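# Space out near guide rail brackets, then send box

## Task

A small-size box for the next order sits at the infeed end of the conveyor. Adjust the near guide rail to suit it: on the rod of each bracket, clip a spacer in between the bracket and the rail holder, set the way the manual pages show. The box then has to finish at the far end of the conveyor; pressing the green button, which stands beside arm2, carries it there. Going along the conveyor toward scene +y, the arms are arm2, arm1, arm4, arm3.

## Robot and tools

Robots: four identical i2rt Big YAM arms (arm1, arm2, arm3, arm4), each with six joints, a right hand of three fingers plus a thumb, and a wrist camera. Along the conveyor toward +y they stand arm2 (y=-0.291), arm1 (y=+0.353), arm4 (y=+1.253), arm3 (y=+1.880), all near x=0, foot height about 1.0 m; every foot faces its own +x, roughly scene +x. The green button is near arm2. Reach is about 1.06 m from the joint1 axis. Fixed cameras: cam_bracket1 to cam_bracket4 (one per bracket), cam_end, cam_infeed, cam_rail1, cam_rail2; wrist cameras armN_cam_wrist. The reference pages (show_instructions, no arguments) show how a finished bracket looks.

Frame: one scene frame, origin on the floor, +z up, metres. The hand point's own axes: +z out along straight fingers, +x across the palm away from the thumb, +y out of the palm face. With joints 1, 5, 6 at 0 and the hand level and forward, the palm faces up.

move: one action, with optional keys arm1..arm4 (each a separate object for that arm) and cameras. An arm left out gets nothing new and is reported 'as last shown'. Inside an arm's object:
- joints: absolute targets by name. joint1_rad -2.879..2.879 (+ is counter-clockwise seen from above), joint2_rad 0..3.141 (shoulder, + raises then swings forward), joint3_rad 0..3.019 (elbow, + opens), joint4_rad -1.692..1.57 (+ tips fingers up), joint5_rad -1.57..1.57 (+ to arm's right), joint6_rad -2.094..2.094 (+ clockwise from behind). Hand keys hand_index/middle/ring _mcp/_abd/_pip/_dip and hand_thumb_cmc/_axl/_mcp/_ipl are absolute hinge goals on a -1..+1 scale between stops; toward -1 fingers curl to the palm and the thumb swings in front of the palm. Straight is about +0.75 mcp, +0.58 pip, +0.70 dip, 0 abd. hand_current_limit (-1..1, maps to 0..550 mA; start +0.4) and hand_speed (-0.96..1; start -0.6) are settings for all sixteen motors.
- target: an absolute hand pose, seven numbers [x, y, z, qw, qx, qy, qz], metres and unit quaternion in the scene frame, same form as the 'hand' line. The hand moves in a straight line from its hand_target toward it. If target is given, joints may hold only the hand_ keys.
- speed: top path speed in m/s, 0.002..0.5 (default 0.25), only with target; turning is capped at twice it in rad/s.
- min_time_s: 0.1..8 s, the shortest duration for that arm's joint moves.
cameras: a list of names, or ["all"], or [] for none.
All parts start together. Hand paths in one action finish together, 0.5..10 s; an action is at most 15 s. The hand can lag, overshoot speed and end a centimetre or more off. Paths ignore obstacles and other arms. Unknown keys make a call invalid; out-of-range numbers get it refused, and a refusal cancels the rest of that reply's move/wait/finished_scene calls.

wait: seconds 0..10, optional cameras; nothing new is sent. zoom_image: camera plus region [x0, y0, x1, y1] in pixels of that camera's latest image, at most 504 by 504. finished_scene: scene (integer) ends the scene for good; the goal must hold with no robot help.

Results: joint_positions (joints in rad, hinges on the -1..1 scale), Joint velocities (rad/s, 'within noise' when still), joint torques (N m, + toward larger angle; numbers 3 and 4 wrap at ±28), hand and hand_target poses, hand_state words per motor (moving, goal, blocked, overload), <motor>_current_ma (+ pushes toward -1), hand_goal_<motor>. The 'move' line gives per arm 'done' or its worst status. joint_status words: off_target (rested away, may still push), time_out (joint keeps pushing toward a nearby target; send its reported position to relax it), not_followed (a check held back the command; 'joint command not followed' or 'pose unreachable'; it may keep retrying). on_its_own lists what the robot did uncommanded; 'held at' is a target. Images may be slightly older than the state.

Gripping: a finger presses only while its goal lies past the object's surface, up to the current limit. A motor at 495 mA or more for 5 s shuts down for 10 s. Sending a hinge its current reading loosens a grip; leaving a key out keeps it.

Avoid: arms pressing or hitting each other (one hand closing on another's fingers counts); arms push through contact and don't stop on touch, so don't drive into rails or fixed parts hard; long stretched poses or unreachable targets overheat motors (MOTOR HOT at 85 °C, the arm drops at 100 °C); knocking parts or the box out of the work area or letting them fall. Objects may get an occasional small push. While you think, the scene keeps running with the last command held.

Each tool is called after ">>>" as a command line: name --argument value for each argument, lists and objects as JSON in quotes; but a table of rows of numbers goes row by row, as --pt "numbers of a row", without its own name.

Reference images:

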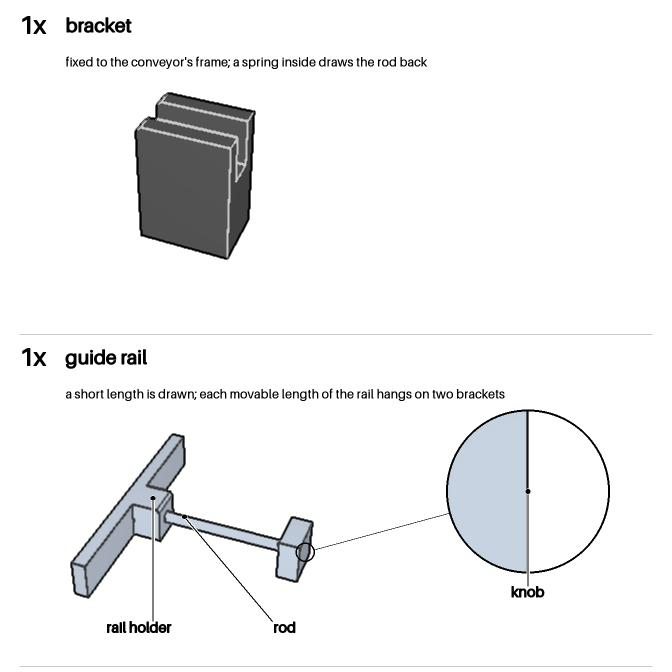

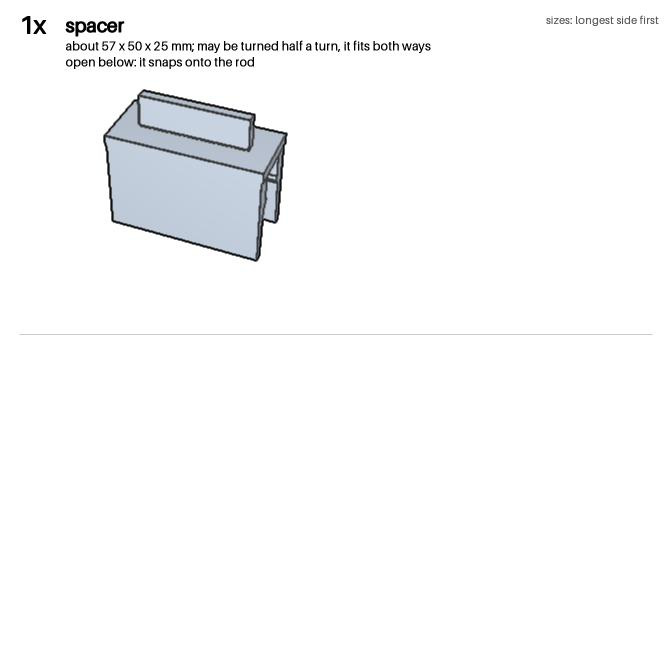

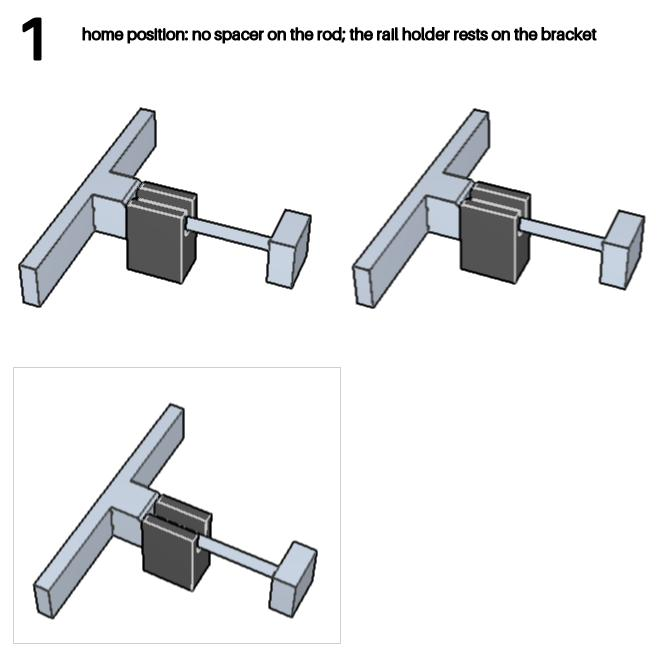

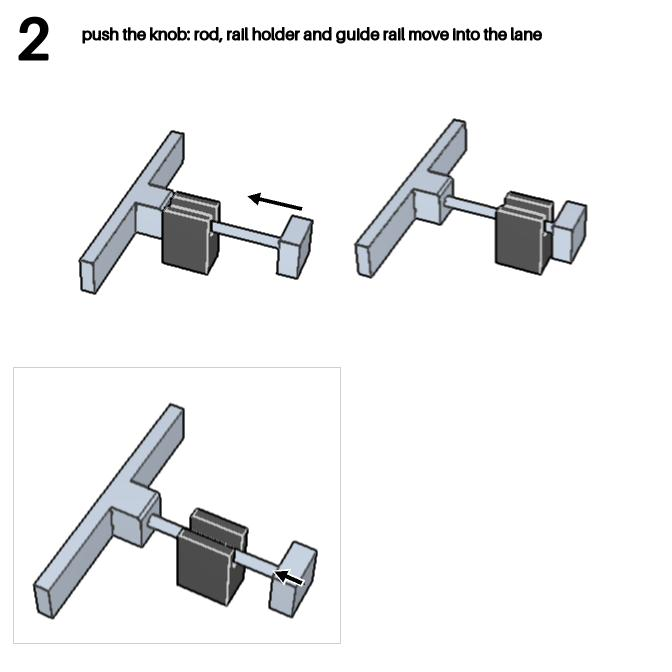

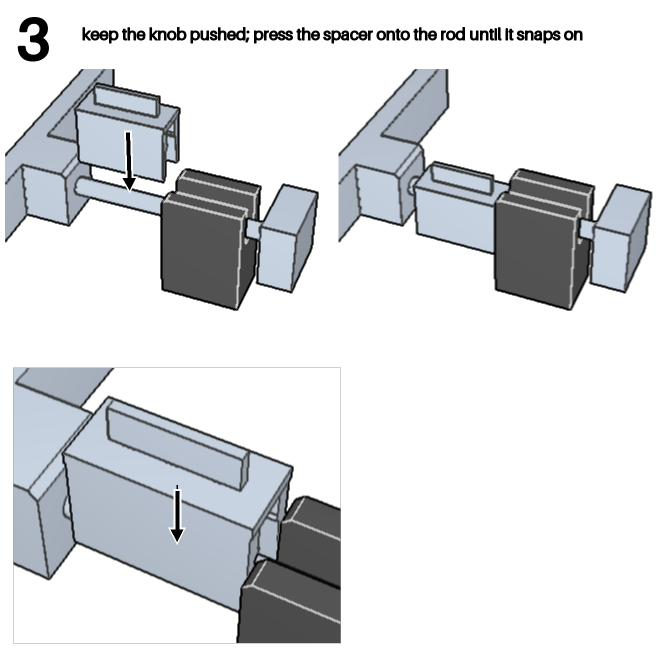

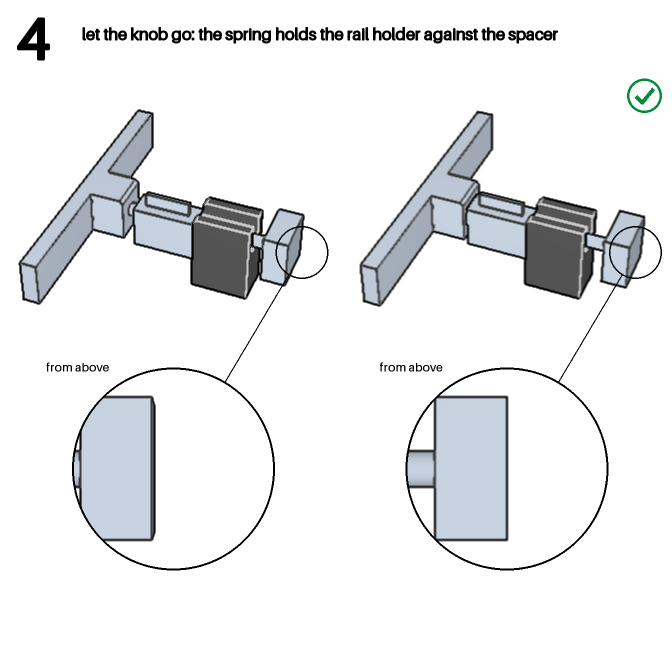

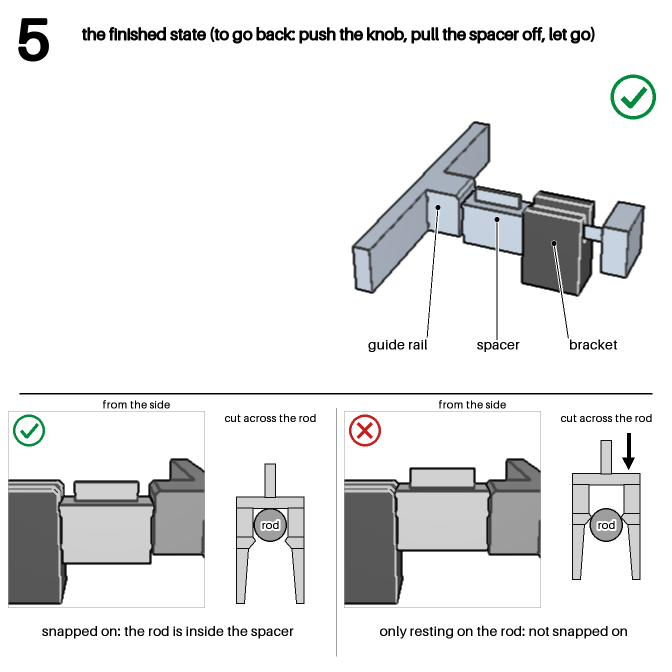

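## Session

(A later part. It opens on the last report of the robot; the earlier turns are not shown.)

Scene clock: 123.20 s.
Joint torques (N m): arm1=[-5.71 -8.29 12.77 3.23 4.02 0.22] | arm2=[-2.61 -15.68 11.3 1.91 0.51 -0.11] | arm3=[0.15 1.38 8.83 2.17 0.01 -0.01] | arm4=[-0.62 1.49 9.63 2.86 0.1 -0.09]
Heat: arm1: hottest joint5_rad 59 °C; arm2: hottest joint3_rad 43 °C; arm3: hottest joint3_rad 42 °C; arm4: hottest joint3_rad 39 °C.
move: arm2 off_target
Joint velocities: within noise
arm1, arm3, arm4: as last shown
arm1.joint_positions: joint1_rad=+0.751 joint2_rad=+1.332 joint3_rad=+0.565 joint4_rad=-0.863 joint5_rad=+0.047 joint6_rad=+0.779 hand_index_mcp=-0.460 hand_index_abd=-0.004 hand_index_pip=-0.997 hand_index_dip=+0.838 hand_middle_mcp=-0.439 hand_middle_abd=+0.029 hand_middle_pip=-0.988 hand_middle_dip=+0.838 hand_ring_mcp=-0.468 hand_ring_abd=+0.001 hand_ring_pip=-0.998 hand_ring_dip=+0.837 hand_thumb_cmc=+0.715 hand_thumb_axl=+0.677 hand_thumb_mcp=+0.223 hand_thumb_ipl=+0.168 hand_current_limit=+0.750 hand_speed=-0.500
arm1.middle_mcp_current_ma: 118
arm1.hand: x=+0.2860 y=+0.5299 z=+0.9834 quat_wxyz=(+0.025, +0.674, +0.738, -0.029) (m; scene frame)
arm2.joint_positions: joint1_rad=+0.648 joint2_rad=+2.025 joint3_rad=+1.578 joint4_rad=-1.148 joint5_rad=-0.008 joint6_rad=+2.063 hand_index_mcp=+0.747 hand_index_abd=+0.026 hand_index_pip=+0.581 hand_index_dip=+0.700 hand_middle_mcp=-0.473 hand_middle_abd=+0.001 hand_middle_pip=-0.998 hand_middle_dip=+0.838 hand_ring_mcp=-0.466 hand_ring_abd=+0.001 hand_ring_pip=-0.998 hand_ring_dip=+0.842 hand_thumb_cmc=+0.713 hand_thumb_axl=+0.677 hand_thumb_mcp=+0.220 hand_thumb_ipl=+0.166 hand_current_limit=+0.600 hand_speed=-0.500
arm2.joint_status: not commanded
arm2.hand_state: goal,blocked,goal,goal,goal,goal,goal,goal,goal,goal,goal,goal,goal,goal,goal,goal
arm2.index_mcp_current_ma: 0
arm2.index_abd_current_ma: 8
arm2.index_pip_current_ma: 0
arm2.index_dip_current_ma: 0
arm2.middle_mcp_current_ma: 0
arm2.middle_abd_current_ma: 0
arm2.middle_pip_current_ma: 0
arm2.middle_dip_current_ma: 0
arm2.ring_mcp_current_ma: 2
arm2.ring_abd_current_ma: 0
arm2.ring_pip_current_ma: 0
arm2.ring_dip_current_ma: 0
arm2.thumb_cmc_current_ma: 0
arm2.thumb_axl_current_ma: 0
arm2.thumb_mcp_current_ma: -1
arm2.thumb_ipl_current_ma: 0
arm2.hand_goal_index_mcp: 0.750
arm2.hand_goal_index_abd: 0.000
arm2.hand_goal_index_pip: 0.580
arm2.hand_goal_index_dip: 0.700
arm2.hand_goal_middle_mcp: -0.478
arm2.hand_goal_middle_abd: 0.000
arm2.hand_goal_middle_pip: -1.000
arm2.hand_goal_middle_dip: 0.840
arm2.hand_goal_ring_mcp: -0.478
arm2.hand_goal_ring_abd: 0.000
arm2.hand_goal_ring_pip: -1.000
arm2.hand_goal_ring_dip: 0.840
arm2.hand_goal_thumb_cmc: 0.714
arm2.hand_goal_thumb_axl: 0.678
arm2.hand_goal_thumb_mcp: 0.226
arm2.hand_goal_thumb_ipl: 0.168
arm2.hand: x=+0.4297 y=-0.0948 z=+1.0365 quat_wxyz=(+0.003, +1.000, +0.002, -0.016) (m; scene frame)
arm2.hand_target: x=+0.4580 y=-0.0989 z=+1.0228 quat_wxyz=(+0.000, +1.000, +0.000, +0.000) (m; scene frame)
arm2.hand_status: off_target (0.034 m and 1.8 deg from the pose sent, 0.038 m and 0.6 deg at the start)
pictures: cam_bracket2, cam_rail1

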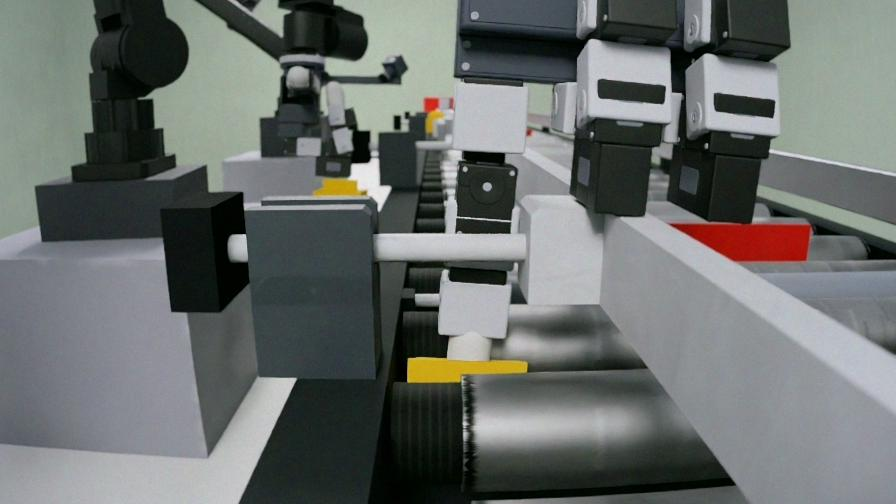

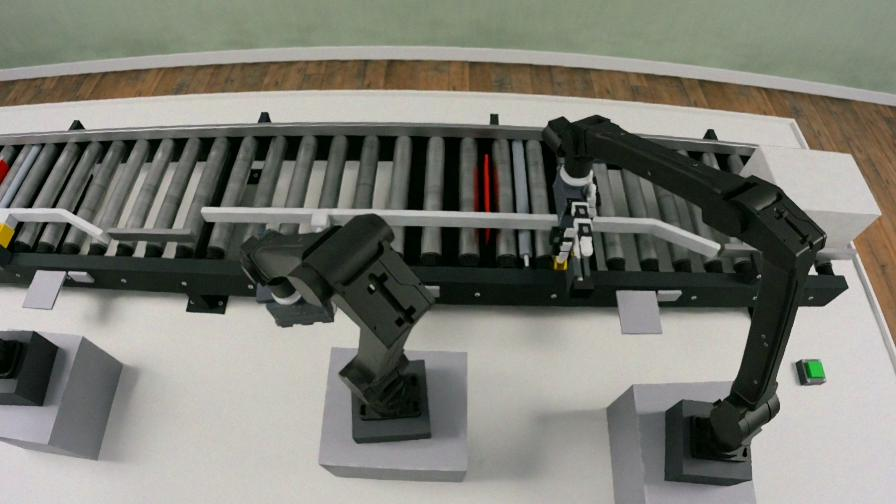

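>>> move --arm2 '{"target": [0.440, -0.097, 1.050, 0, 1, 0, 0], "speed": 0.05}' --cameras '["cam_bracket2"]'

Scene clock: 124.77 s.
Joint torques (N m): arm1=[-5.6 -8.29 12.75 3.22 4.02 0.22] | arm2=[-0.91 -19.96 8.83 0.29 0.51 0.06] | arm3=[0.15 0.85 8.66 2.17 0.07 0.01] | arm4=[-0.5 1.55 9.62 2.88 0.09 -0.08]
Heat: arm1: hottest joint5_rad 59 °C; arm2: hottest joint3_rad 43 °C; arm3: hottest joint3_rad 42 °C; arm4: hottest joint3_rad 39 °C.
move: arm2 off_target
Joint velocities: within noise
arm1, arm3, arm4: as last shown
arm1.hand: x=+0.2861 y=+0.5299 z=+0.9834 quat_wxyz=(+0.025, +0.674, +0.738, -0.029) (m; scene frame)
arm2.joint_positions: joint1_rad=+0.648 joint2_rad=+2.024 joint3_rad=+1.578 joint4_rad=-1.152 joint5_rad=-0.007 joint6_rad=+2.063 hand_index_mcp=+0.751 hand_index_abd=+0.021 hand_index_pip=+0.580 hand_index_dip=+0.699 hand_middle_mcp=-0.473 hand_middle_abd=+0.001 hand_middle_pip=-0.998 hand_middle_dip=+0.838 hand_ring_mcp=-0.466 hand_ring_abd=+0.001 hand_ring_pip=-0.998 hand_ring_dip=+0.842 hand_thumb_cmc=+0.713 hand_thumb_axl=+0.677 hand_thumb_mcp=+0.220 hand_thumb_ipl=+0.166 hand_current_limit=+0.600 hand_speed=-0.500
arm2.joint_status: not commanded
arm2.hand_state: goal,blocked,goal,goal,goal,goal,goal,goal,goal,goal,goal,goal,goal,goal,goal,goal
arm2.index_mcp_current_ma: 0
arm2.index_abd_current_ma: 5
arm2.index_pip_current_ma: 0
arm2.index_dip_current_ma: 0
arm2.middle_mcp_current_ma: 0
arm2.middle_abd_current_ma: 0
arm2.middle_pip_current_ma: 0
arm2.middle_dip_current_ma: 0
arm2.ring_mcp_current_ma: 2
arm2.ring_abd_current_ma: 0
arm2.ring_pip_current_ma: 0
arm2.ring_dip_current_ma: 0
arm2.thumb_cmc_current_ma: 0
arm2.thumb_axl_current_ma: 0
arm2.thumb_mcp_current_ma: -1
arm2.thumb_ipl_current_ma: 0
arm2.hand_goal_index_mcp: 0.750
arm2.hand_goal_index_abd: 0.000
arm2.hand_goal_index_pip: 0.580
arm2.hand_goal_index_dip: 0.700
arm2.hand_goal_middle_mcp: -0.478
arm2.hand_goal_middle_abd: 0.000
arm2.hand_goal_middle_pip: -1.000
arm2.hand_goal_middle_dip: 0.840
arm2.hand_goal_ring_mcp: -0.478
arm2.hand_goal_ring_abd: 0.000
arm2.hand_goal_ring_pip: -1.000
arm2.hand_goal_ring_dip: 0.840
arm2.hand_goal_thumb_cmc: 0.714
arm2.hand_goal_thumb_axl: 0.678
arm2.hand_goal_thumb_mcp: 0.226
arm2.hand_goal_thumb_ipl: 0.168
arm2.hand: x=+0.4289 y=-0.0954 z=+1.0373 quat_wxyz=(+0.004, +1.000, +0.002, -0.017) (m; scene frame)
arm2.hand_target: x=+0.4397 y=-0.0971 z=+1.0501 quat_wxyz=(+0.000, +1.000, +0.000, +0.000) (m; scene frame)
arm2.hand_status: off_target (0.017 m and 2.0 deg from the pose sent, 0.017 m and 1.8 deg at the start)
pictures: cam_bracket2

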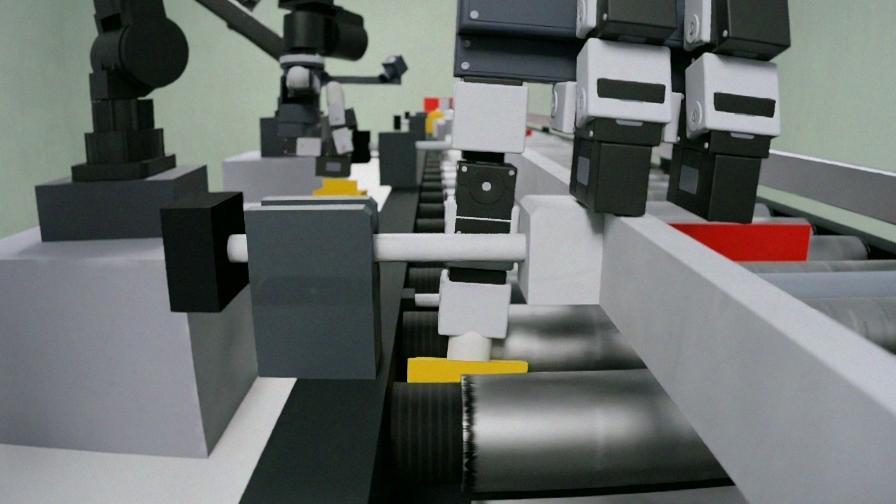

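>>> move --arm2 '{"target": [0.436, -0.094, 1.075, 0, 1, 0, 0], "speed": 0.05}' --cameras '["cam_bracket2"]'

Scene clock: 125.80 s.
Joint torques (N m): arm1=[-5.66 -8.23 12.75 3.21 4.04 0.23] | arm2=[-0.85 -18.9 10.39 -0.16 0.22 0.04] | arm3=[0.5 0.79 8.62 2.13 -0.01 0.05] | arm4=[-0.5 1.55 9.62 2.88 0.1 -0.09]
Heat: arm1: hottest joint5_rad 59 °C; arm2: hottest joint3_rad 43 °C; arm3: hottest joint3_rad 42 °C; arm4: hottest joint3_rad 39 °C.
move: arm2 off_target
Joint velocities: within noise
arm1, arm3, arm4: as last shown
arm1.hand: x=+0.2860 y=+0.5300 z=+0.9833 quat_wxyz=(+0.024, +0.674, +0.738, -0.029) (m; scene frame)
arm2.joint_positions: joint1_rad=+0.648 joint2_rad=+1.989 joint3_rad=+1.578 joint4_rad=-1.192 joint5_rad=+0.000 joint6_rad=+2.063 hand_index_mcp=+0.751 hand_index_abd=+0.002 hand_index_pip=+0.580 hand_index_dip=+0.699 hand_middle_mcp=-0.473 hand_middle_abd=+0.001 hand_middle_pip=-0.998 hand_middle_dip=+0.838 hand_ring_mcp=-0.466 hand_ring_abd=+0.001 hand_ring_pip=-0.998 hand_ring_dip=+0.842 hand_thumb_cmc=+0.713 hand_thumb_axl=+0.677 hand_thumb_mcp=+0.220 hand_thumb_ipl=+0.166 hand_current_limit=+0.600 hand_speed=-0.500
arm2.joint_status: not commanded
arm2.hand_state: goal,goal,goal,goal,goal,goal,goal,goal,goal,goal,goal,goal,goal,goal,goal,goal
arm2.index_mcp_current_ma: 0
arm2.index_abd_current_ma: 0
arm2.index_pip_current_ma: 0
arm2.index_dip_current_ma: 0
arm2.middle_mcp_current_ma: 0
arm2.middle_abd_current_ma: 0
arm2.middle_pip_current_ma: 0
arm2.middle_dip_current_ma: 0
arm2.ring_mcp_current_ma: 2
arm2.ring_abd_current_ma: 0
arm2.ring_pip_current_ma: 0
arm2.ring_dip_current_ma: 0
arm2.thumb_cmc_current_ma: 0
arm2.thumb_axl_current_ma: 0
arm2.thumb_mcp_current_ma: -1
arm2.thumb_ipl_current_ma: 0
arm2.hand_goal_index_mcp: 0.750
arm2.hand_goal_index_abd: 0.000
arm2.hand_goal_index_pip: 0.580
arm2.hand_goal_index_dip: 0.700
arm2.hand_goal_middle_mcp: -0.478
arm2.hand_goal_middle_abd: 0.000
arm2.hand_goal_middle_pip: -1.000
arm2.hand_goal_middle_dip: 0.840
arm2.hand_goal_ring_mcp: -0.478
arm2.hand_goal_ring_abd: 0.000
arm2.hand_goal_ring_pip: -1.000
arm2.hand_goal_ring_dip: 0.840
arm2.hand_goal_thumb_cmc: 0.714
arm2.hand_goal_thumb_axl: 0.678
arm2.hand_goal_thumb_mcp: 0.226
arm2.hand_goal_thumb_ipl: 0.168
arm2.hand: x=+0.4237 y=-0.0996 z=+1.0581 quat_wxyz=(+0.008, +1.000, +0.002, -0.018) (m; scene frame)
arm2.hand_target: x=+0.4355 y=-0.0942 z=+1.0752 quat_wxyz=(+0.000, +1.000, +0.000, +0.000) (m; scene frame)
arm2.hand_status: off_target (0.022 m and 2.2 deg from the pose sent, 0.038 m and 2.0 deg at the start)
pictures: cam_bracket2

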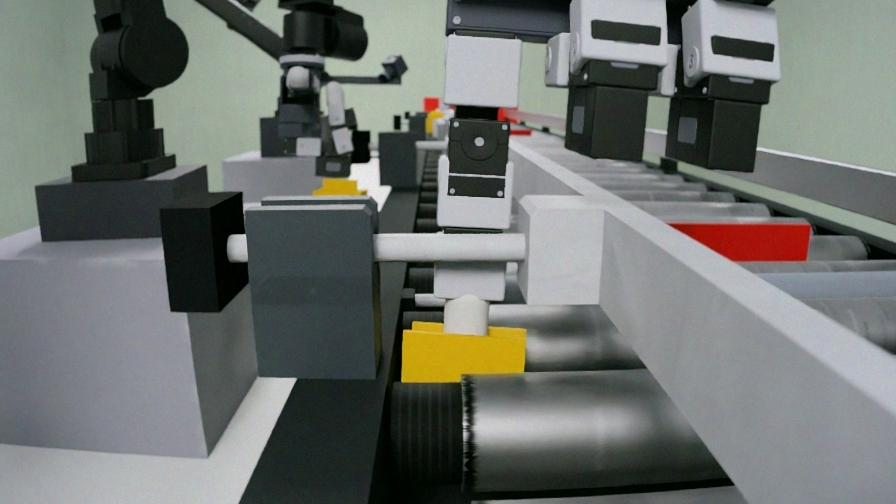

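>>> move --arm2 '{"target": [0.438, -0.088, 1.10, 0, 1, 0, 0], "speed": 0.04}' --cameras '["cam_bracket2"]'

Scene clock: 127.13 s.
Joint torques (N m): arm1=[-5.77 -8.23 12.75 3.22 4.03 0.23] | arm2=[0.85 -19.9 10.69 -0.14 0.21 0.07] | arm3=[0.79 0.85 8.55 2.1 0 -0.02] | arm4=[-0.56 1.61 9.59 2.86 0.09 -0.09]
Heat: arm1: hottest joint5_rad 59 °C; arm2: hottest joint3_rad 44 °C; arm3: hottest joint3_rad 42 °C; arm4: hottest joint3_rad 39 °C.
move: arm2 off_target
Joint velocities: within noise
arm1.joint_positions: joint1_rad=+0.751 joint2_rad=+1.332 joint3_rad=+0.565 joint4_rad=-0.863 joint5_rad=+0.047 joint6_rad=+0.779 hand_index_mcp=-0.460 hand_index_abd=-0.004 hand_index_pip=-0.997 hand_index_dip=+0.838 hand_middle_mcp=-0.439 hand_middle_abd=+0.029 hand_middle_pip=-0.988 hand_middle_dip=+0.838 hand_ring_mcp=-0.468 hand_ring_abd=+0.001 hand_ring_pip=-0.998 hand_ring_dip=+0.837 hand_thumb_cmc=+0.715 hand_thumb_axl=+0.677 hand_thumb_mcp=+0.223 hand_thumb_ipl=+0.168 hand_current_limit=+0.750 hand_speed=-0.500
arm1.joint_status: not commanded
arm1.hand_state: goal,goal,goal,goal,blocked,blocked,goal,goal,goal,goal,goal,goal,goal,goal,goal,goal
arm1.index_mcp_current_ma: 45
arm1.index_abd_current_ma: -4
arm1.index_pip_current_ma: 3
arm1.index_dip_current_ma: -3
arm1.middle_mcp_current_ma: 118
arm1.middle_abd_current_ma: 63
arm1.middle_pip_current_ma: 23
arm1.middle_dip_current_ma: -3
arm1.ring_mcp_current_ma: 21
arm1.ring_abd_current_ma: 1
arm1.ring_pip_current_ma: 2
arm1.ring_dip_current_ma: -4
arm1.thumb_cmc_current_ma: 1
arm1.thumb_axl_current_ma: -1
arm1.thumb_mcp_current_ma: -5
arm1.thumb_ipl_current_ma: 0
arm1.hand_goal_index_mcp: -0.478
arm1.hand_goal_index_abd: 0.000
arm1.hand_goal_index_pip: -1.000
arm1.hand_goal_index_dip: 0.840
arm1.hand_goal_middle_mcp: -0.478
arm1.hand_goal_middle_abd: 0.000
arm1.hand_goal_middle_pip: -1.000
arm1.hand_goal_middle_dip: 0.840
arm1.hand_goal_ring_mcp: -0.478
arm1.hand_goal_ring_abd: 0.000
arm1.hand_goal_ring_pip: -1.000
arm1.hand_goal_ring_dip: 0.840
arm1.hand_goal_thumb_cmc: 0.714
arm1.hand_goal_thumb_axl: 0.678
arm1.hand_goal_thumb_mcp: 0.226
arm1.hand_goal_thumb_ipl: 0.168
arm1.hand: x=+0.2860 y=+0.5300 z=+0.9833 quat_wxyz=(+0.024, +0.674, +0.738, -0.029) (m; scene frame)
arm1.hand_target: x=+0.3490 y=+0.5428 z=+1.0300 quat_wxyz=(+0.064, +0.707, +0.702, +0.060) (m; scene frame)
arm1.hand_status: not commanded
arm2.joint_positions: joint1_rad=+0.648 joint2_rad=+1.980 joint3_rad=+1.630 joint4_rad=-1.256 joint5_rad=+0.000 joint6_rad=+2.064 hand_index_mcp=+0.751 hand_index_abd=+0.002 hand_index_pip=+0.580 hand_index_dip=+0.700 hand_middle_mcp=-0.473 hand_middle_abd=+0.001 hand_middle_pip=-0.998 hand_middle_dip=+0.838 hand_ring_mcp=-0.466 hand_ring_abd=+0.001 hand_ring_pip=-0.998 hand_ring_dip=+0.842 hand_thumb_cmc=+0.713 hand_thumb_axl=+0.677 hand_thumb_mcp=+0.220 hand_thumb_ipl=+0.166 hand_current_limit=+0.600 hand_speed=-0.500
arm2.joint_status: not commanded
arm2.hand_state: goal,goal,goal,goal,goal,goal,goal,goal,goal,goal,goal,goal,goal,goal,goal,goal
arm2.index_mcp_current_ma: 0
arm2.index_abd_current_ma: 0
arm2.index_pip_current_ma: 0
arm2.index_dip_current_ma: 0
arm2.middle_mcp_current_ma: 0
arm2.middle_abd_current_ma: 0
arm2.middle_pip_current_ma: 0
arm2.middle_dip_current_ma: 0
arm2.ring_mcp_current_ma: 2
arm2.ring_abd_current_ma: 0
arm2.ring_pip_current_ma: 0
arm2.ring_dip_current_ma: 0
arm2.thumb_cmc_current_ma: 0
arm2.thumb_axl_current_ma: 0
arm2.thumb_mcp_current_ma: -1
arm2.thumb_ipl_current_ma: 0
arm2.hand_goal_index_mcp: 0.750
arm2.hand_goal_index_abd: 0.000
arm2.hand_goal_index_pip: 0.580
arm2.hand_goal_index_dip: 0.700
arm2.hand_goal_middle_mcp: -0.478
arm2.hand_goal_middle_abd: 0.000
arm2.hand_goal_middle_pip: -1.000
arm2.hand_goal_middle_dip: 0.840
arm2.hand_goal_ring_mcp: -0.478
arm2.hand_goal_ring_abd: 0.000
arm2.hand_goal_ring_pip: -1.000
arm2.hand_goal_ring_dip: 0.840
arm2.hand_goal_thumb_cmc: 0.714
arm2.hand_goal_thumb_axl: 0.678
arm2.hand_goal_thumb_mcp: 0.226
arm2.hand_goal_thumb_ipl: 0.168
arm2.hand: x=+0.4282 y=-0.0971 z=+1.0816 quat_wxyz=(+0.009, +1.000, +0.002, -0.019) (m; scene frame)
arm2.hand_target: x=+0.4374 y=-0.0883 z=+1.1001 quat_wxyz=(+0.000, +1.000, +0.000, +0.000) (m; scene frame)
arm2.hand_status: off_target (0.023 m and 2.4 deg from the pose sent, 0.046 m and 2.3 deg at the start)
arm3, arm4: as last shown
pictures: cam_bracket2

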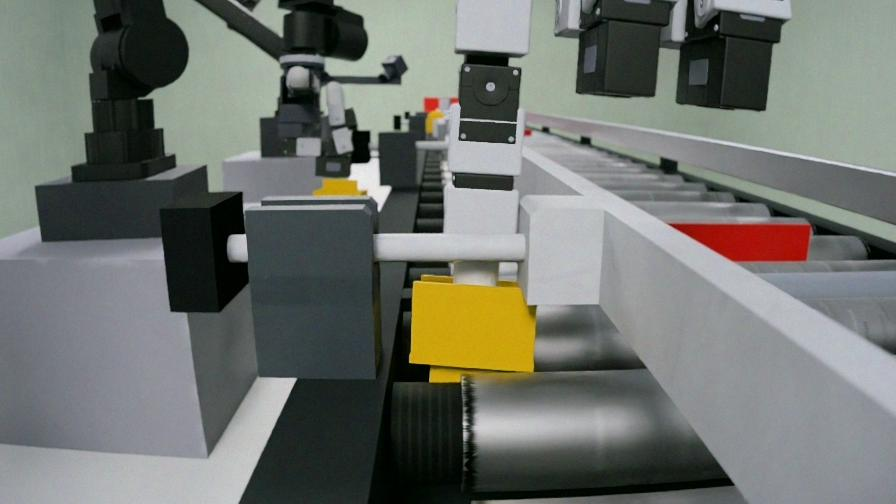

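>>> move --arm2 '{"target": [0.432, -0.078, 1.105, 0, 1, 0, 0], "speed": 0.04}' --cameras '["cam_bracket2"]'

Scene clock: 128.20 s.
Joint torques (N m): arm1=[-5.71 -8.23 12.72 3.23 4.04 0.23] | arm2=[-0.79 -21.19 10.76 -0.13 0.26 0] | arm3=[0.32 0.97 8.79 2.02 0.02 -0.01] | arm4=[-0.62 1.44 9.58 2.89 0.09 -0.09]
Heat: arm1: hottest joint5_rad 60 °C; arm2: hottest joint3_rad 44 °C; arm3: hottest joint3_rad 42 °C; arm4: hottest joint3_rad 39 °C.
move: arm2 off_target
Joint velocities: within noise
arm1: as last shown
arm2.joint_positions: joint1_rad=+0.667 joint2_rad=+1.980 joint3_rad=+1.633 joint4_rad=-1.266 joint5_rad=+0.000 joint6_rad=+2.084 hand_index_mcp=+0.750 hand_index_abd=+0.001 hand_index_pip=+0.580 hand_index_dip=+0.700 hand_middle_mcp=-0.473 hand_middle_abd=+0.001 hand_middle_pip=-0.998 hand_middle_dip=+0.838 hand_ring_mcp=-0.466 hand_ring_abd=+0.001 hand_ring_pip=-0.998 hand_ring_dip=+0.842 hand_thumb_cmc=+0.713 hand_thumb_axl=+0.677 hand_thumb_mcp=+0.220 hand_thumb_ipl=+0.166 hand_current_limit=+0.600 hand_speed=-0.500
arm2.joint_status: not commanded
arm2.hand_state: goal,goal,goal,goal,goal,goal,goal,goal,goal,goal,goal,goal,goal,goal,goal,goal
arm2.index_mcp_current_ma: 0
arm2.index_abd_current_ma: 0
arm2.index_pip_current_ma: 0
arm2.index_dip_current_ma: 0
arm2.middle_mcp_current_ma: 0
arm2.middle_abd_current_ma: 0
arm2.middle_pip_current_ma: 0
arm2.middle_dip_current_ma: 0
arm2.ring_mcp_current_ma: 2
arm2.ring_abd_current_ma: 0
arm2.ring_pip_current_ma: 0
arm2.ring_dip_current_ma: 0
arm2.thumb_cmc_current_ma: 0
arm2.thumb_axl_current_ma: 0
arm2.thumb_mcp_current_ma: -1
arm2.thumb_ipl_current_ma: 0
arm2.hand_goal_index_mcp: 0.750
arm2.hand_goal_index_abd: 0.000
arm2.hand_goal_index_pip: 0.580
arm2.hand_goal_index_dip: 0.700
arm2.hand_goal_middle_mcp: -0.478
arm2.hand_goal_middle_abd: 0.000
arm2.hand_goal_middle_pip: -1.000
arm2.hand_goal_middle_dip: 0.840
arm2.hand_goal_ring_mcp: -0.478
arm2.hand_goal_ring_abd: 0.000
arm2.hand_goal_ring_pip: -1.000
arm2.hand_goal_ring_dip: 0.840
arm2.hand_goal_thumb_cmc: 0.714
arm2.hand_goal_thumb_axl: 0.678
arm2.hand_goal_thumb_mcp: 0.226
arm2.hand_goal_thumb_ipl: 0.168
arm2.hand: x=+0.4218 y=-0.0884 z=+1.0837 quat_wxyz=(+0.011, +1.000, +0.001, -0.022) (m; scene frame)
arm2.hand_target: x=+0.4312 y=-0.0785 z=+1.1049 quat_wxyz=(+0.000, +1.000, +0.000, +0.000) (m; scene frame)
arm2.hand_status: off_target (0.026 m and 2.8 deg from the pose sent, 0.030 m and 2.4 deg at the start)
arm3.joint_positions: joint1_rad=-0.066 joint2_rad=+0.623 joint3_rad=+1.407 joint4_rad=-1.267 joint5_rad=-0.036 joint6_rad=+1.128 hand_index_mcp=+0.754 hand_index_abd=+0.001 hand_index_pip=+0.577 hand_index_dip=+0.696 hand_middle_mcp=+0.754 hand_middle_abd=+0.001 hand_middle_pip=+0.577 hand_middle_dip=+0.696 hand_ring_mcp=+0.754 hand_ring_abd=+0.001 hand_ring_pip=+0.577 hand_ring_dip=+0.696 hand_thumb_cmc=+0.714 hand_thumb_axl=+0.677 hand_thumb_mcp=+0.226 hand_thumb_ipl=+0.168 hand_current_limit=+0.400 hand_speed=-0.600
arm3.joint_status: not commanded
arm3.hand_state: goal,goal,goal,goal,goal,goal,goal,goal,goal,goal,goal,goal,goal,goal,goal,goal
arm3.index_mcp_current_ma: 0
arm3.index_abd_current_ma: 0
arm3.index_pip_current_ma: 1
arm3.index_dip_current_ma: 0
arm3.middle_mcp_current_ma: 0
arm3.middle_abd_current_ma: 1
arm3.middle_pip_current_ma: 1
arm3.middle_dip_current_ma: 0
arm3.ring_mcp_current_ma: 0
arm3.ring_abd_current_ma: 0
arm3.ring_pip_current_ma: 1
arm3.ring_dip_current_ma: 0
arm3.thumb_cmc_current_ma: 0
arm3.thumb_axl_current_ma: -1
arm3.thumb_mcp_current_ma: 0
arm3.thumb_ipl_current_ma: 0
arm3.hand_goal_index_mcp: 0.754
arm3.hand_goal_index_abd: 0.000
arm3.hand_goal_index_pip: 0.576
arm3.hand_goal_index_dip: 0.696
arm3.hand_goal_middle_mcp: 0.754
arm3.hand_goal_middle_abd: 0.000
arm3.hand_goal_middle_pip: 0.576
arm3.hand_goal_middle_dip: 0.696
arm3.hand_goal_ring_mcp: 0.754
arm3.hand_goal_ring_abd: 0.000
arm3.hand_goal_ring_pip: 0.576
arm3.hand_goal_ring_dip: 0.696
arm3.hand_goal_thumb_cmc: 0.714
arm3.hand_goal_thumb_axl: 0.678
arm3.hand_goal_thumb_mcp: 0.226
arm3.hand_goal_thumb_ipl: 0.168
arm3.hand: x=+0.1674 y=+1.7468 z=+1.5789 quat_wxyz=(+0.148, +0.846, +0.109, +0.500) (m; scene frame)
arm3.hand_target: x=+0.1644 y=+1.7474 z=+1.5900 quat_wxyz=(+0.152, +0.840, +0.109, +0.510) (m; scene frame)
arm3.hand_status: not commanded
arm4.joint_positions: joint1_rad=+0.036 joint2_rad=+0.636 joint3_rad=+1.438 joint4_rad=-1.159 joint5_rad=-0.065 joint6_rad=+1.072 hand_index_mcp=+0.755 hand_index_abd=+0.001 hand_index_pip=+0.577 hand_index_dip=+0.696 hand_middle_mcp=+0.755 hand_middle_abd=+0.001 hand_middle_pip=+0.577 hand_middle_dip=+0.696 hand_ring_mcp=+0.755 hand_ring_abd=+0.001 hand_ring_pip=+0.577 hand_ring_dip=+0.696 hand_thumb_cmc=+0.715 hand_thumb_axl=+0.677 hand_thumb_mcp=+0.226 hand_thumb_ipl=+0.168 hand_current_limit=+0.400 hand_speed=-0.600
arm4.joint_status: not commanded
arm4.hand_state: goal,goal,goal,goal,goal,goal,goal,goal,goal,goal,goal,goal,goal,goal,goal,goal
arm4.index_mcp_current_ma: 2
arm4.index_abd_current_ma: 1
arm4.index_pip_current_ma: 1
arm4.index_dip_current_ma: 0
arm4.middle_mcp_current_ma: 2
arm4.middle_abd_current_ma: 0
arm4.middle_pip_current_ma: 1
arm4.middle_dip_current_ma: 0
arm4.ring_mcp_current_ma: 2
arm4.ring_abd_current_ma: 1
arm4.ring_pip_current_ma: 1
arm4.ring_dip_current_ma: 0
arm4.thumb_cmc_current_ma: 2
arm4.thumb_axl_current_ma: -1
arm4.thumb_mcp_current_ma: 0
arm4.thumb_ipl_current_ma: 0
arm4.hand_goal_index_mcp: 0.754
arm4.hand_goal_index_abd: 0.000
arm4.hand_goal_index_pip: 0.576
arm4.hand_goal_index_dip: 0.696
arm4.hand_goal_middle_mcp: 0.754
arm4.hand_goal_middle_abd: 0.000
arm4.hand_goal_middle_pip: 0.576
arm4.hand_goal_middle_dip: 0.696
arm4.hand_goal_ring_mcp: 0.754
arm4.hand_goal_ring_abd: 0.000
arm4.hand_goal_ring_pip: 0.576
arm4.hand_goal_ring_dip: 0.696
arm4.hand_goal_thumb_cmc: 0.714
arm4.hand_goal_thumb_axl: 0.678
arm4.hand_goal_thumb_mcp: 0.226
arm4.hand_goal_thumb_ipl: 0.168
arm4.hand: x=+0.3151 y=+1.2167 z=+1.6294 quat_wxyz=(+0.081, +0.779, +0.272, +0.559) (m; scene frame)
arm4.hand_target: x=+0.3107 y=+1.2162 z=+1.6444 quat_wxyz=(+0.084, +0.770, +0.270, +0.572) (m; scene frame)
arm4.hand_status: not commanded
pictures: cam_bracket2

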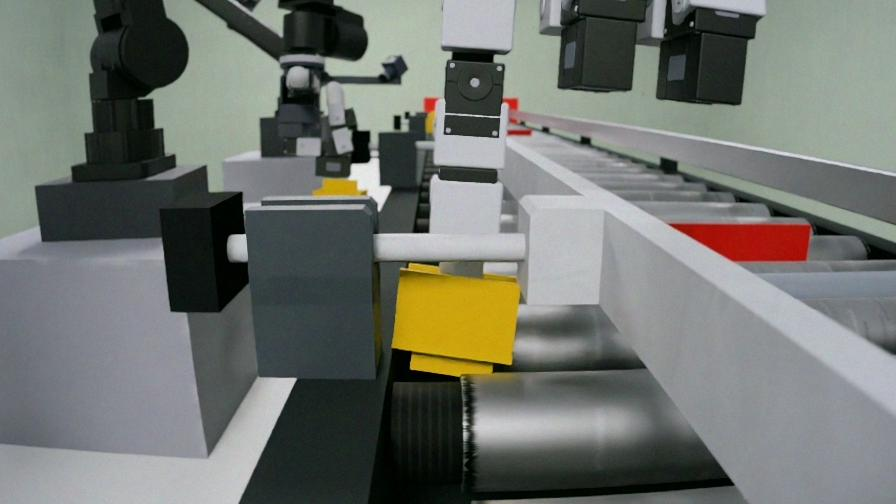

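>>> move --arm2 '{"target": [0.438, -0.078, 1.14, 0, 1, 0, 0], "speed": 0.04}' --cameras '["cam_bracket2"]'

Scene clock: 129.67 s.
Joint torques (N m): arm1=[-5.66 -8.35 12.75 3.23 4.04 0.23] | arm2=[-0.09 -20.07 10.85 -0.17 0.2 0] | arm3=[0.62 0.62 8.57 2.17 -0.02 -0.02] | arm4=[-0.44 1.44 9.59 2.84 0.1 -0.08]
Heat: arm1: hottest joint5_rad 60 °C; arm2: hottest joint3_rad 44 °C; arm3: hottest joint3_rad 42 °C; arm4: hottest joint3_rad 39 °C.
move: arm2 off_target
Joint velocities: within noise
arm1, arm3, arm4: as last shown
arm2.joint_positions: joint1_rad=+0.667 joint2_rad=+1.967 joint3_rad=+1.711 joint4_rad=-1.357 joint5_rad=+0.000 joint6_rad=+2.084 hand_index_mcp=+0.749 hand_index_abd=+0.001 hand_index_pip=+0.580 hand_index_dip=+0.700 hand_middle_mcp=-0.473 hand_middle_abd=+0.001 hand_middle_pip=-0.998 hand_middle_dip=+0.838 hand_ring_mcp=-0.466 hand_ring_abd=+0.001 hand_ring_pip=-0.998 hand_ring_dip=+0.842 hand_thumb_cmc=+0.713 hand_thumb_axl=+0.677 hand_thumb_mcp=+0.220 hand_thumb_ipl=+0.166 hand_current_limit=+0.600 hand_speed=-0.500
arm2.joint_status: not commanded
arm2.hand_state: goal,goal,goal,goal,goal,goal,goal,goal,goal,goal,goal,goal,goal,goal,goal,goal
arm2.index_mcp_current_ma: 0
arm2.index_abd_current_ma: 0
arm2.index_pip_current_ma: 0
arm2.index_dip_current_ma: 0
arm2.middle_mcp_current_ma: 0
arm2.middle_abd_current_ma: 0
arm2.middle_pip_current_ma: 0
arm2.middle_dip_current_ma: 0
arm2.ring_mcp_current_ma: 2
arm2.ring_abd_current_ma: 0
arm2.ring_pip_current_ma: 0
arm2.ring_dip_current_ma: 0
arm2.thumb_cmc_current_ma: 0
arm2.thumb_axl_current_ma: 0
arm2.thumb_mcp_current_ma: -1
arm2.thumb_ipl_current_ma: 0
arm2.hand_goal_index_mcp: 0.750
arm2.hand_goal_index_abd: 0.000
arm2.hand_goal_index_pip: 0.580
arm2.hand_goal_index_dip: 0.700
arm2.hand_goal_middle_mcp: -0.478
arm2.hand_goal_middle_abd: 0.000
arm2.hand_goal_middle_pip: -1.000
arm2.hand_goal_middle_dip: 0.840
arm2.hand_goal_ring_mcp: -0.478
arm2.hand_goal_ring_abd: 0.000
arm2.hand_goal_ring_pip: -1.000
arm2.hand_goal_ring_dip: 0.840
arm2.hand_goal_thumb_cmc: 0.714
arm2.hand_goal_thumb_axl: 0.678
arm2.hand_goal_thumb_mcp: 0.226
arm2.hand_goal_thumb_ipl: 0.168
arm2.hand: x=+0.4276 y=-0.0854 z=+1.1196 quat_wxyz=(+0.011, +1.000, +0.001, -0.021) (m; scene frame)
arm2.hand_target: x=+0.4374 y=-0.0784 z=+1.1402 quat_wxyz=(+0.000, +1.000, +0.000, +0.000) (m; scene frame)
arm2.hand_status: off_target (0.024 m and 2.7 deg from the pose sent, 0.059 m and 2.7 deg at the start)
pictures: cam_bracket2

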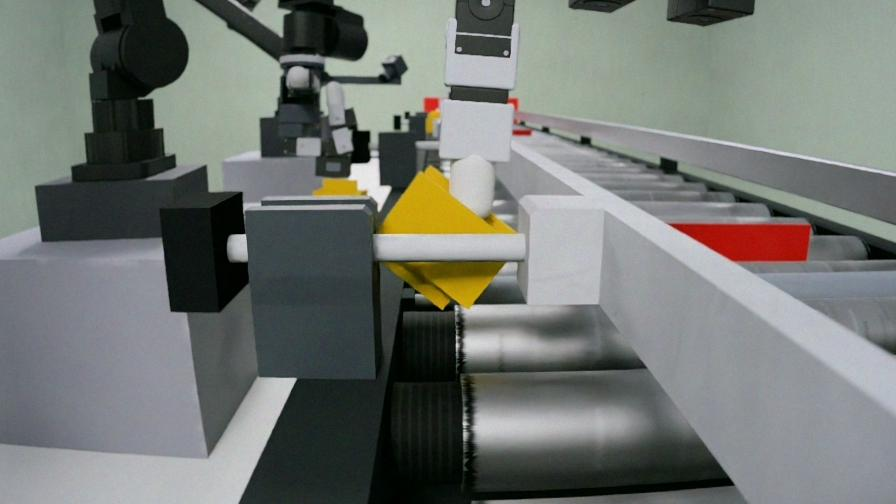

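>>> move --arm2 '{"target": [0.440, -0.078, 1.20, 0, 1, 0, 0], "speed": 0.05}' --cameras '["cam_bracket2"]'

Scene clock: 131.47 s.
Joint torques (N m): arm1=[-5.71 -8.35 12.75 3.21 4.04 0.23] | arm2=[-0.91 -20.07 11.17 -0.09 0.22 0.01] | arm3=[0.73 1.03 8.66 2 0.03 0] | arm4=[-0.62 1.49 9.61 2.85 0.11 -0.08]
Heat: arm1: hottest joint5_rad 60 °C; arm2: hottest joint3_rad 44 °C; arm3: hottest joint3_rad 42 °C; arm4: hottest joint3_rad 39 °C.
move: arm2 off_target
Joint velocities: within noise
arm1, arm3, arm4: as last shown
arm2.joint_positions: joint1_rad=+0.667 joint2_rad=+1.947 joint3_rad=+1.844 joint4_rad=-1.505 joint5_rad=+0.000 joint6_rad=+2.084 hand_index_mcp=+0.749 hand_index_abd=+0.001 hand_index_pip=+0.580 hand_index_dip=+0.700 hand_middle_mcp=-0.473 hand_middle_abd=+0.001 hand_middle_pip=-0.998 hand_middle_dip=+0.838 hand_ring_mcp=-0.466 hand_ring_abd=+0.001 hand_ring_pip=-0.998 hand_ring_dip=+0.842 hand_thumb_cmc=+0.713 hand_thumb_axl=+0.677 hand_thumb_mcp=+0.220 hand_thumb_ipl=+0.166 hand_current_limit=+0.600 hand_speed=-0.500
arm2.joint_status: not commanded
arm2.hand_state: goal,goal,goal,goal,goal,goal,goal,goal,goal,goal,goal,goal,goal,goal,goal,goal
arm2.index_mcp_current_ma: 0
arm2.index_abd_current_ma: 0
arm2.index_pip_current_ma: 0
arm2.index_dip_current_ma: 0
arm2.middle_mcp_current_ma: 0
arm2.middle_abd_current_ma: 0
arm2.middle_pip_current_ma: 0
arm2.middle_dip_current_ma: 0
arm2.ring_mcp_current_ma: 2
arm2.ring_abd_current_ma: 0
arm2.ring_pip_current_ma: 0
arm2.ring_dip_current_ma: 0
arm2.thumb_cmc_current_ma: 0
arm2.thumb_axl_current_ma: 0
arm2.thumb_mcp_current_ma: -1
arm2.thumb_ipl_current_ma: 0
arm2.hand_goal_index_mcp: 0.750
arm2.hand_goal_index_abd: 0.000
arm2.hand_goal_index_pip: 0.580
arm2.hand_goal_index_dip: 0.700
arm2.hand_goal_middle_mcp: -0.478
arm2.hand_goal_middle_abd: 0.000
arm2.hand_goal_middle_pip: -1.000
arm2.hand_goal_middle_dip: 0.840
arm2.hand_goal_ring_mcp: -0.478
arm2.hand_goal_ring_abd: 0.000
arm2.hand_goal_ring_pip: -1.000
arm2.hand_goal_ring_dip: 0.840
arm2.hand_goal_thumb_cmc: 0.714
arm2.hand_goal_thumb_axl: 0.678
arm2.hand_goal_thumb_mcp: 0.226
arm2.hand_goal_thumb_ipl: 0.168
arm2.hand: x=+0.4324 y=-0.0828 z=+1.1803 quat_wxyz=(+0.010, +1.000, +0.001, -0.019) (m; scene frame)
arm2.hand_target: x=+0.4394 y=-0.0784 z=+1.2000 quat_wxyz=(+0.000, +1.000, +0.000, +0.000) (m; scene frame)
arm2.hand_status: off_target (0.022 m and 2.5 deg from the pose sent, 0.082 m and 2.8 deg at the start)
pictures: cam_bracket2

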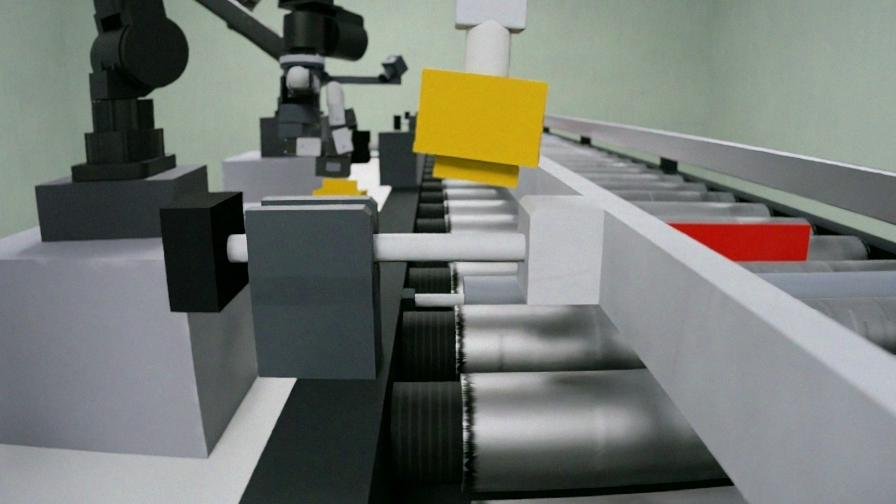

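>>> move --arm1 '{"target": [0.22, 0.545, 1.02, 0, 0.7071, 0.7071, 0], "speed": 0.12}'

>>> move --arm1 '{"target": [0.25, 0.545, 1.28, 0, 0.7071, 0.7071, 0], "speed": 0.2}' --cameras '["cam_bracket2", "cam_rail1", "arm2_cam_wrist"]'

Scene clock: 139.53 s.
Joint torques (N m): arm1=[-0.15 -5.19 6.97 0.06 0.45 0.06] | arm2=[-0.44 -20.6 11.18 -0.16 0.24 0.11] | arm3=[0.73 0.62 8.7 2.06 -0.02 0.01] | arm4=[-0.5 1.44 9.62 2.89 0.1 -0.09]
Heat: arm1: hottest joint5_rad 60 °C; arm2: hottest joint3_rad 44 °C; arm3: hottest joint3_rad 42 °C; arm4: hottest joint3_rad 39 °C.
move: arm1 done
Joint velocities: within noise
arm1.joint_positions: joint1_rad=+0.978 joint2_rad=+1.146 joint3_rad=+0.538 joint4_rad=-0.962 joint5_rad=-0.002 joint6_rad=+1.095 hand_index_mcp=-0.460 hand_index_abd=+0.001 hand_index_pip=-0.998 hand_index_dip=+0.838 hand_middle_mcp=-0.460 hand_middle_abd=+0.003 hand_middle_pip=-0.997 hand_middle_dip=+0.838 hand_ring_mcp=-0.468 hand_ring_abd=+0.001 hand_ring_pip=-0.998 hand_ring_dip=+0.837 hand_thumb_cmc=+0.714 hand_thumb_axl=+0.677 hand_thumb_mcp=+0.223 hand_thumb_ipl=+0.168 hand_current_limit=+0.750 hand_speed=-0.500
arm1.joint_status: not commanded
arm1.hand_state: goal,goal,goal,goal,goal,goal,goal,goal,goal,goal,goal,goal,goal,goal,goal,goal
arm1.index_mcp_current_ma: 43
arm1.index_abd_current_ma: 1
arm1.index_pip_current_ma: 3
arm1.index_dip_current_ma: -3
arm1.middle_mcp_current_ma: 42
arm1.middle_abd_current_ma: 3
arm1.middle_pip_current_ma: 3
arm1.middle_dip_current_ma: -3
arm1.ring_mcp_current_ma: 21
arm1.ring_abd_current_ma: 1
arm1.ring_pip_current_ma: 2
arm1.ring_dip_current_ma: -4
arm1.thumb_cmc_current_ma: 0
arm1.thumb_axl_current_ma: -1
arm1.thumb_mcp_current_ma: -5
arm1.thumb_ipl_current_ma: 0
arm1.hand_goal_index_mcp: -0.478
arm1.hand_goal_index_abd: 0.000
arm1.hand_goal_index_pip: -1.000
arm1.hand_goal_index_dip: 0.840
arm1.hand_goal_middle_mcp: -0.478
arm1.hand_goal_middle_abd: 0.000
arm1.hand_goal_middle_pip: -1.000
arm1.hand_goal_middle_dip: 0.840
arm1.hand_goal_ring_mcp: -0.478
arm1.hand_goal_ring_abd: 0.000
arm1.hand_goal_ring_pip: -1.000
arm1.hand_goal_ring_dip: 0.840
arm1.hand_goal_thumb_cmc: 0.714
arm1.hand_goal_thumb_axl: 0.678
arm1.hand_goal_thumb_mcp: 0.226
arm1.hand_goal_thumb_ipl: 0.168
arm1.hand: x=+0.2212 y=+0.5450 z=+1.0177 quat_wxyz=(-0.001, +0.707, +0.707, +0.000) (m; scene frame)
arm1.hand_target: x=+0.2201 y=+0.5451 z=+1.0200 quat_wxyz=(+0.000, +0.707, +0.707, +0.000) (m; scene frame)
arm1.hand_status: done (0.003 m and 0.1 deg from the pose sent, 0.077 m and 6.8 deg at the start)
arm2, arm3, arm4: as last shown
pictures: none

Scene clock: 141.43 s.
Joint torques (N m): arm1=[-1.2 -3.96 11.18 0.02 0.48 -0.1] | arm2=[-1.2 -19.72 11.23 -0.16 0.2 0.05] | arm3=[1.08 0.5 8.57 2.06 0.05 -0.02] | arm4=[-0.44 1.44 9.59 2.88 0.1 -0.07]
Heat: arm1: hottest joint5_rad 59 °C; arm2: hottest joint3_rad 44 °C; arm3: hottest joint3_rad 42 °C; arm4: hottest joint3_rad 39 °C.
move: arm1 off_target
Joint velocities: within noise
arm1.joint_positions: joint1_rad=+0.894 joint2_rad=+0.990 joint3_rad=+1.123 joint4_rad=-1.695 joint5_rad=+0.004 joint6_rad=+1.013 hand_index_mcp=-0.461 hand_index_abd=+0.001 hand_index_pip=-0.998 hand_index_dip=+0.838 hand_middle_mcp=-0.462 hand_middle_abd=+0.003 hand_middle_pip=-0.998 hand_middle_dip=+0.838 hand_ring_mcp=-0.468 hand_ring_abd=+0.001 hand_ring_pip=-0.998 hand_ring_dip=+0.837 hand_thumb_cmc=+0.714 hand_thumb_axl=+0.677 hand_thumb_mcp=+0.223 hand_thumb_ipl=+0.168 hand_current_limit=+0.750 hand_speed=-0.500
arm1.joint_status: not commanded
arm1.hand_state: goal,goal,goal,goal,goal,goal,goal,goal,goal,goal,goal,goal,goal,goal,goal,goal
arm1.index_mcp_current_ma: 40
arm1.index_abd_current_ma: 1
arm1.index_pip_current_ma: 3
arm1.index_dip_current_ma: -3
arm1.middle_mcp_current_ma: 37
arm1.middle_abd_current_ma: 3
arm1.middle_pip_current_ma: 3
arm1.middle_dip_current_ma: -3
arm1.ring_mcp_current_ma: 21
arm1.ring_abd_current_ma: 1
arm1.ring_pip_current_ma: 2
arm1.ring_dip_current_ma: -4
arm1.thumb_cmc_current_ma: 0
arm1.thumb_axl_current_ma: -1
arm1.thumb_mcp_current_ma: -7
arm1.thumb_ipl_current_ma: 0
arm1.hand_goal_index_mcp: -0.478
arm1.hand_goal_index_abd: 0.000
arm1.hand_goal_index_pip: -1.000
arm1.hand_goal_index_dip: 0.840
arm1.hand_goal_middle_mcp: -0.478
arm1.hand_goal_middle_abd: 0.000
arm1.hand_goal_middle_pip: -1.000
arm1.hand_goal_middle_dip: 0.840
arm1.hand_goal_ring_mcp: -0.478
arm1.hand_goal_ring_abd: 0.000
arm1.hand_goal_ring_pip: -1.000
arm1.hand_goal_ring_dip: 0.840
arm1.hand_goal_thumb_cmc: 0.714
arm1.hand_goal_thumb_axl: 0.678
arm1.hand_goal_thumb_mcp: 0.226
arm1.hand_goal_thumb_ipl: 0.168
arm1.hand: x=+0.2451 y=+0.5431 z=+1.2680 quat_wxyz=(+0.001, +0.707, +0.707, +0.004) (m; scene frame)
arm1.hand_target: x=+0.2499 y=+0.5450 z=+1.2794 quat_wxyz=(+0.001, +0.708, +0.706, +0.012) (m; scene frame)
arm1.hand_status: off_target (0.013 m and 0.5 deg from the pose sent, 0.264 m and 0.1 deg at the start; a joint's target at an end of its range on 18 of 57 steps)
arm2, arm3, arm4: as last shown
pictures: arm2_cam_wrist, cam_bracket2, cam_rail1
camera_calibration:
arm2_cam_wrist: T_world_to_cam=[[-0.765106, -0.632038, 0.123051, 0.158932], [-0.345815, 0.564536, 0.749474, -0.741644], [-0.543162, 0.530874, -0.650498, 1.16968], [0, 0, 0, 1]] pos_world=[0.500455, -0.101818, 1.29716]

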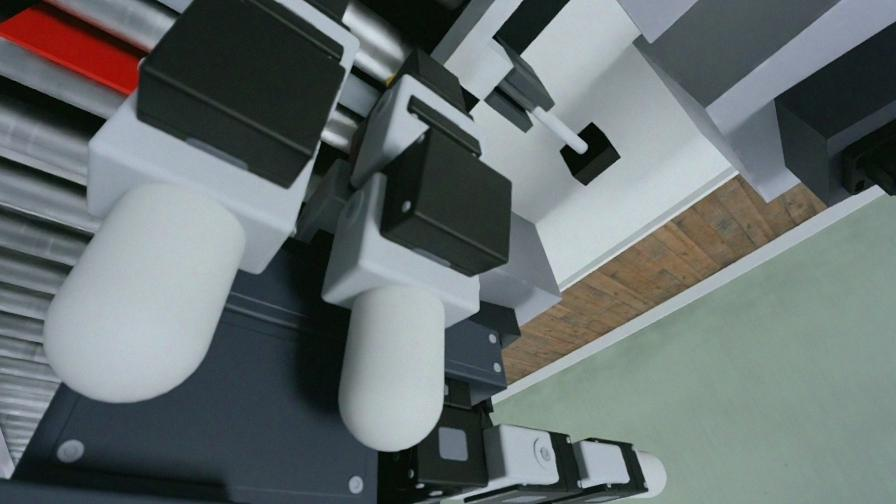

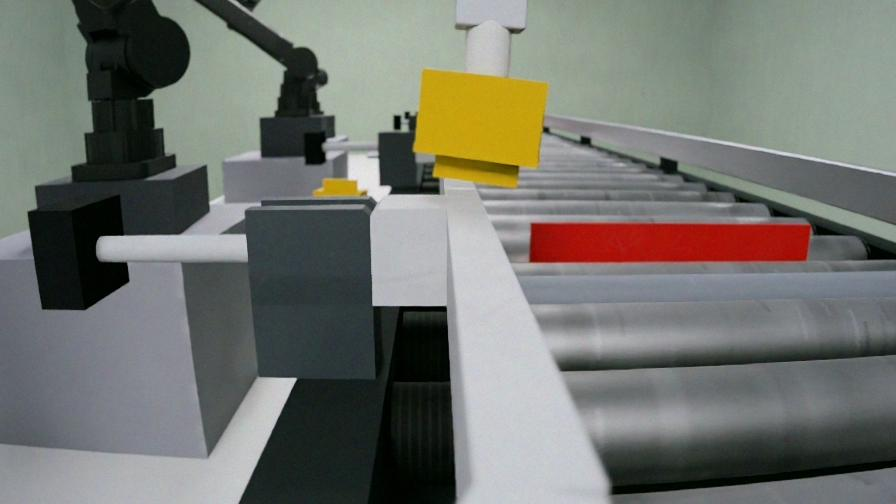

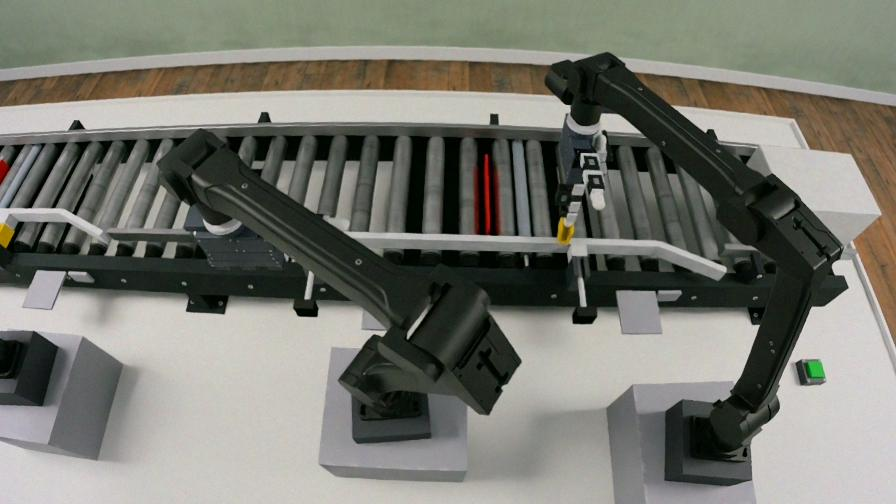

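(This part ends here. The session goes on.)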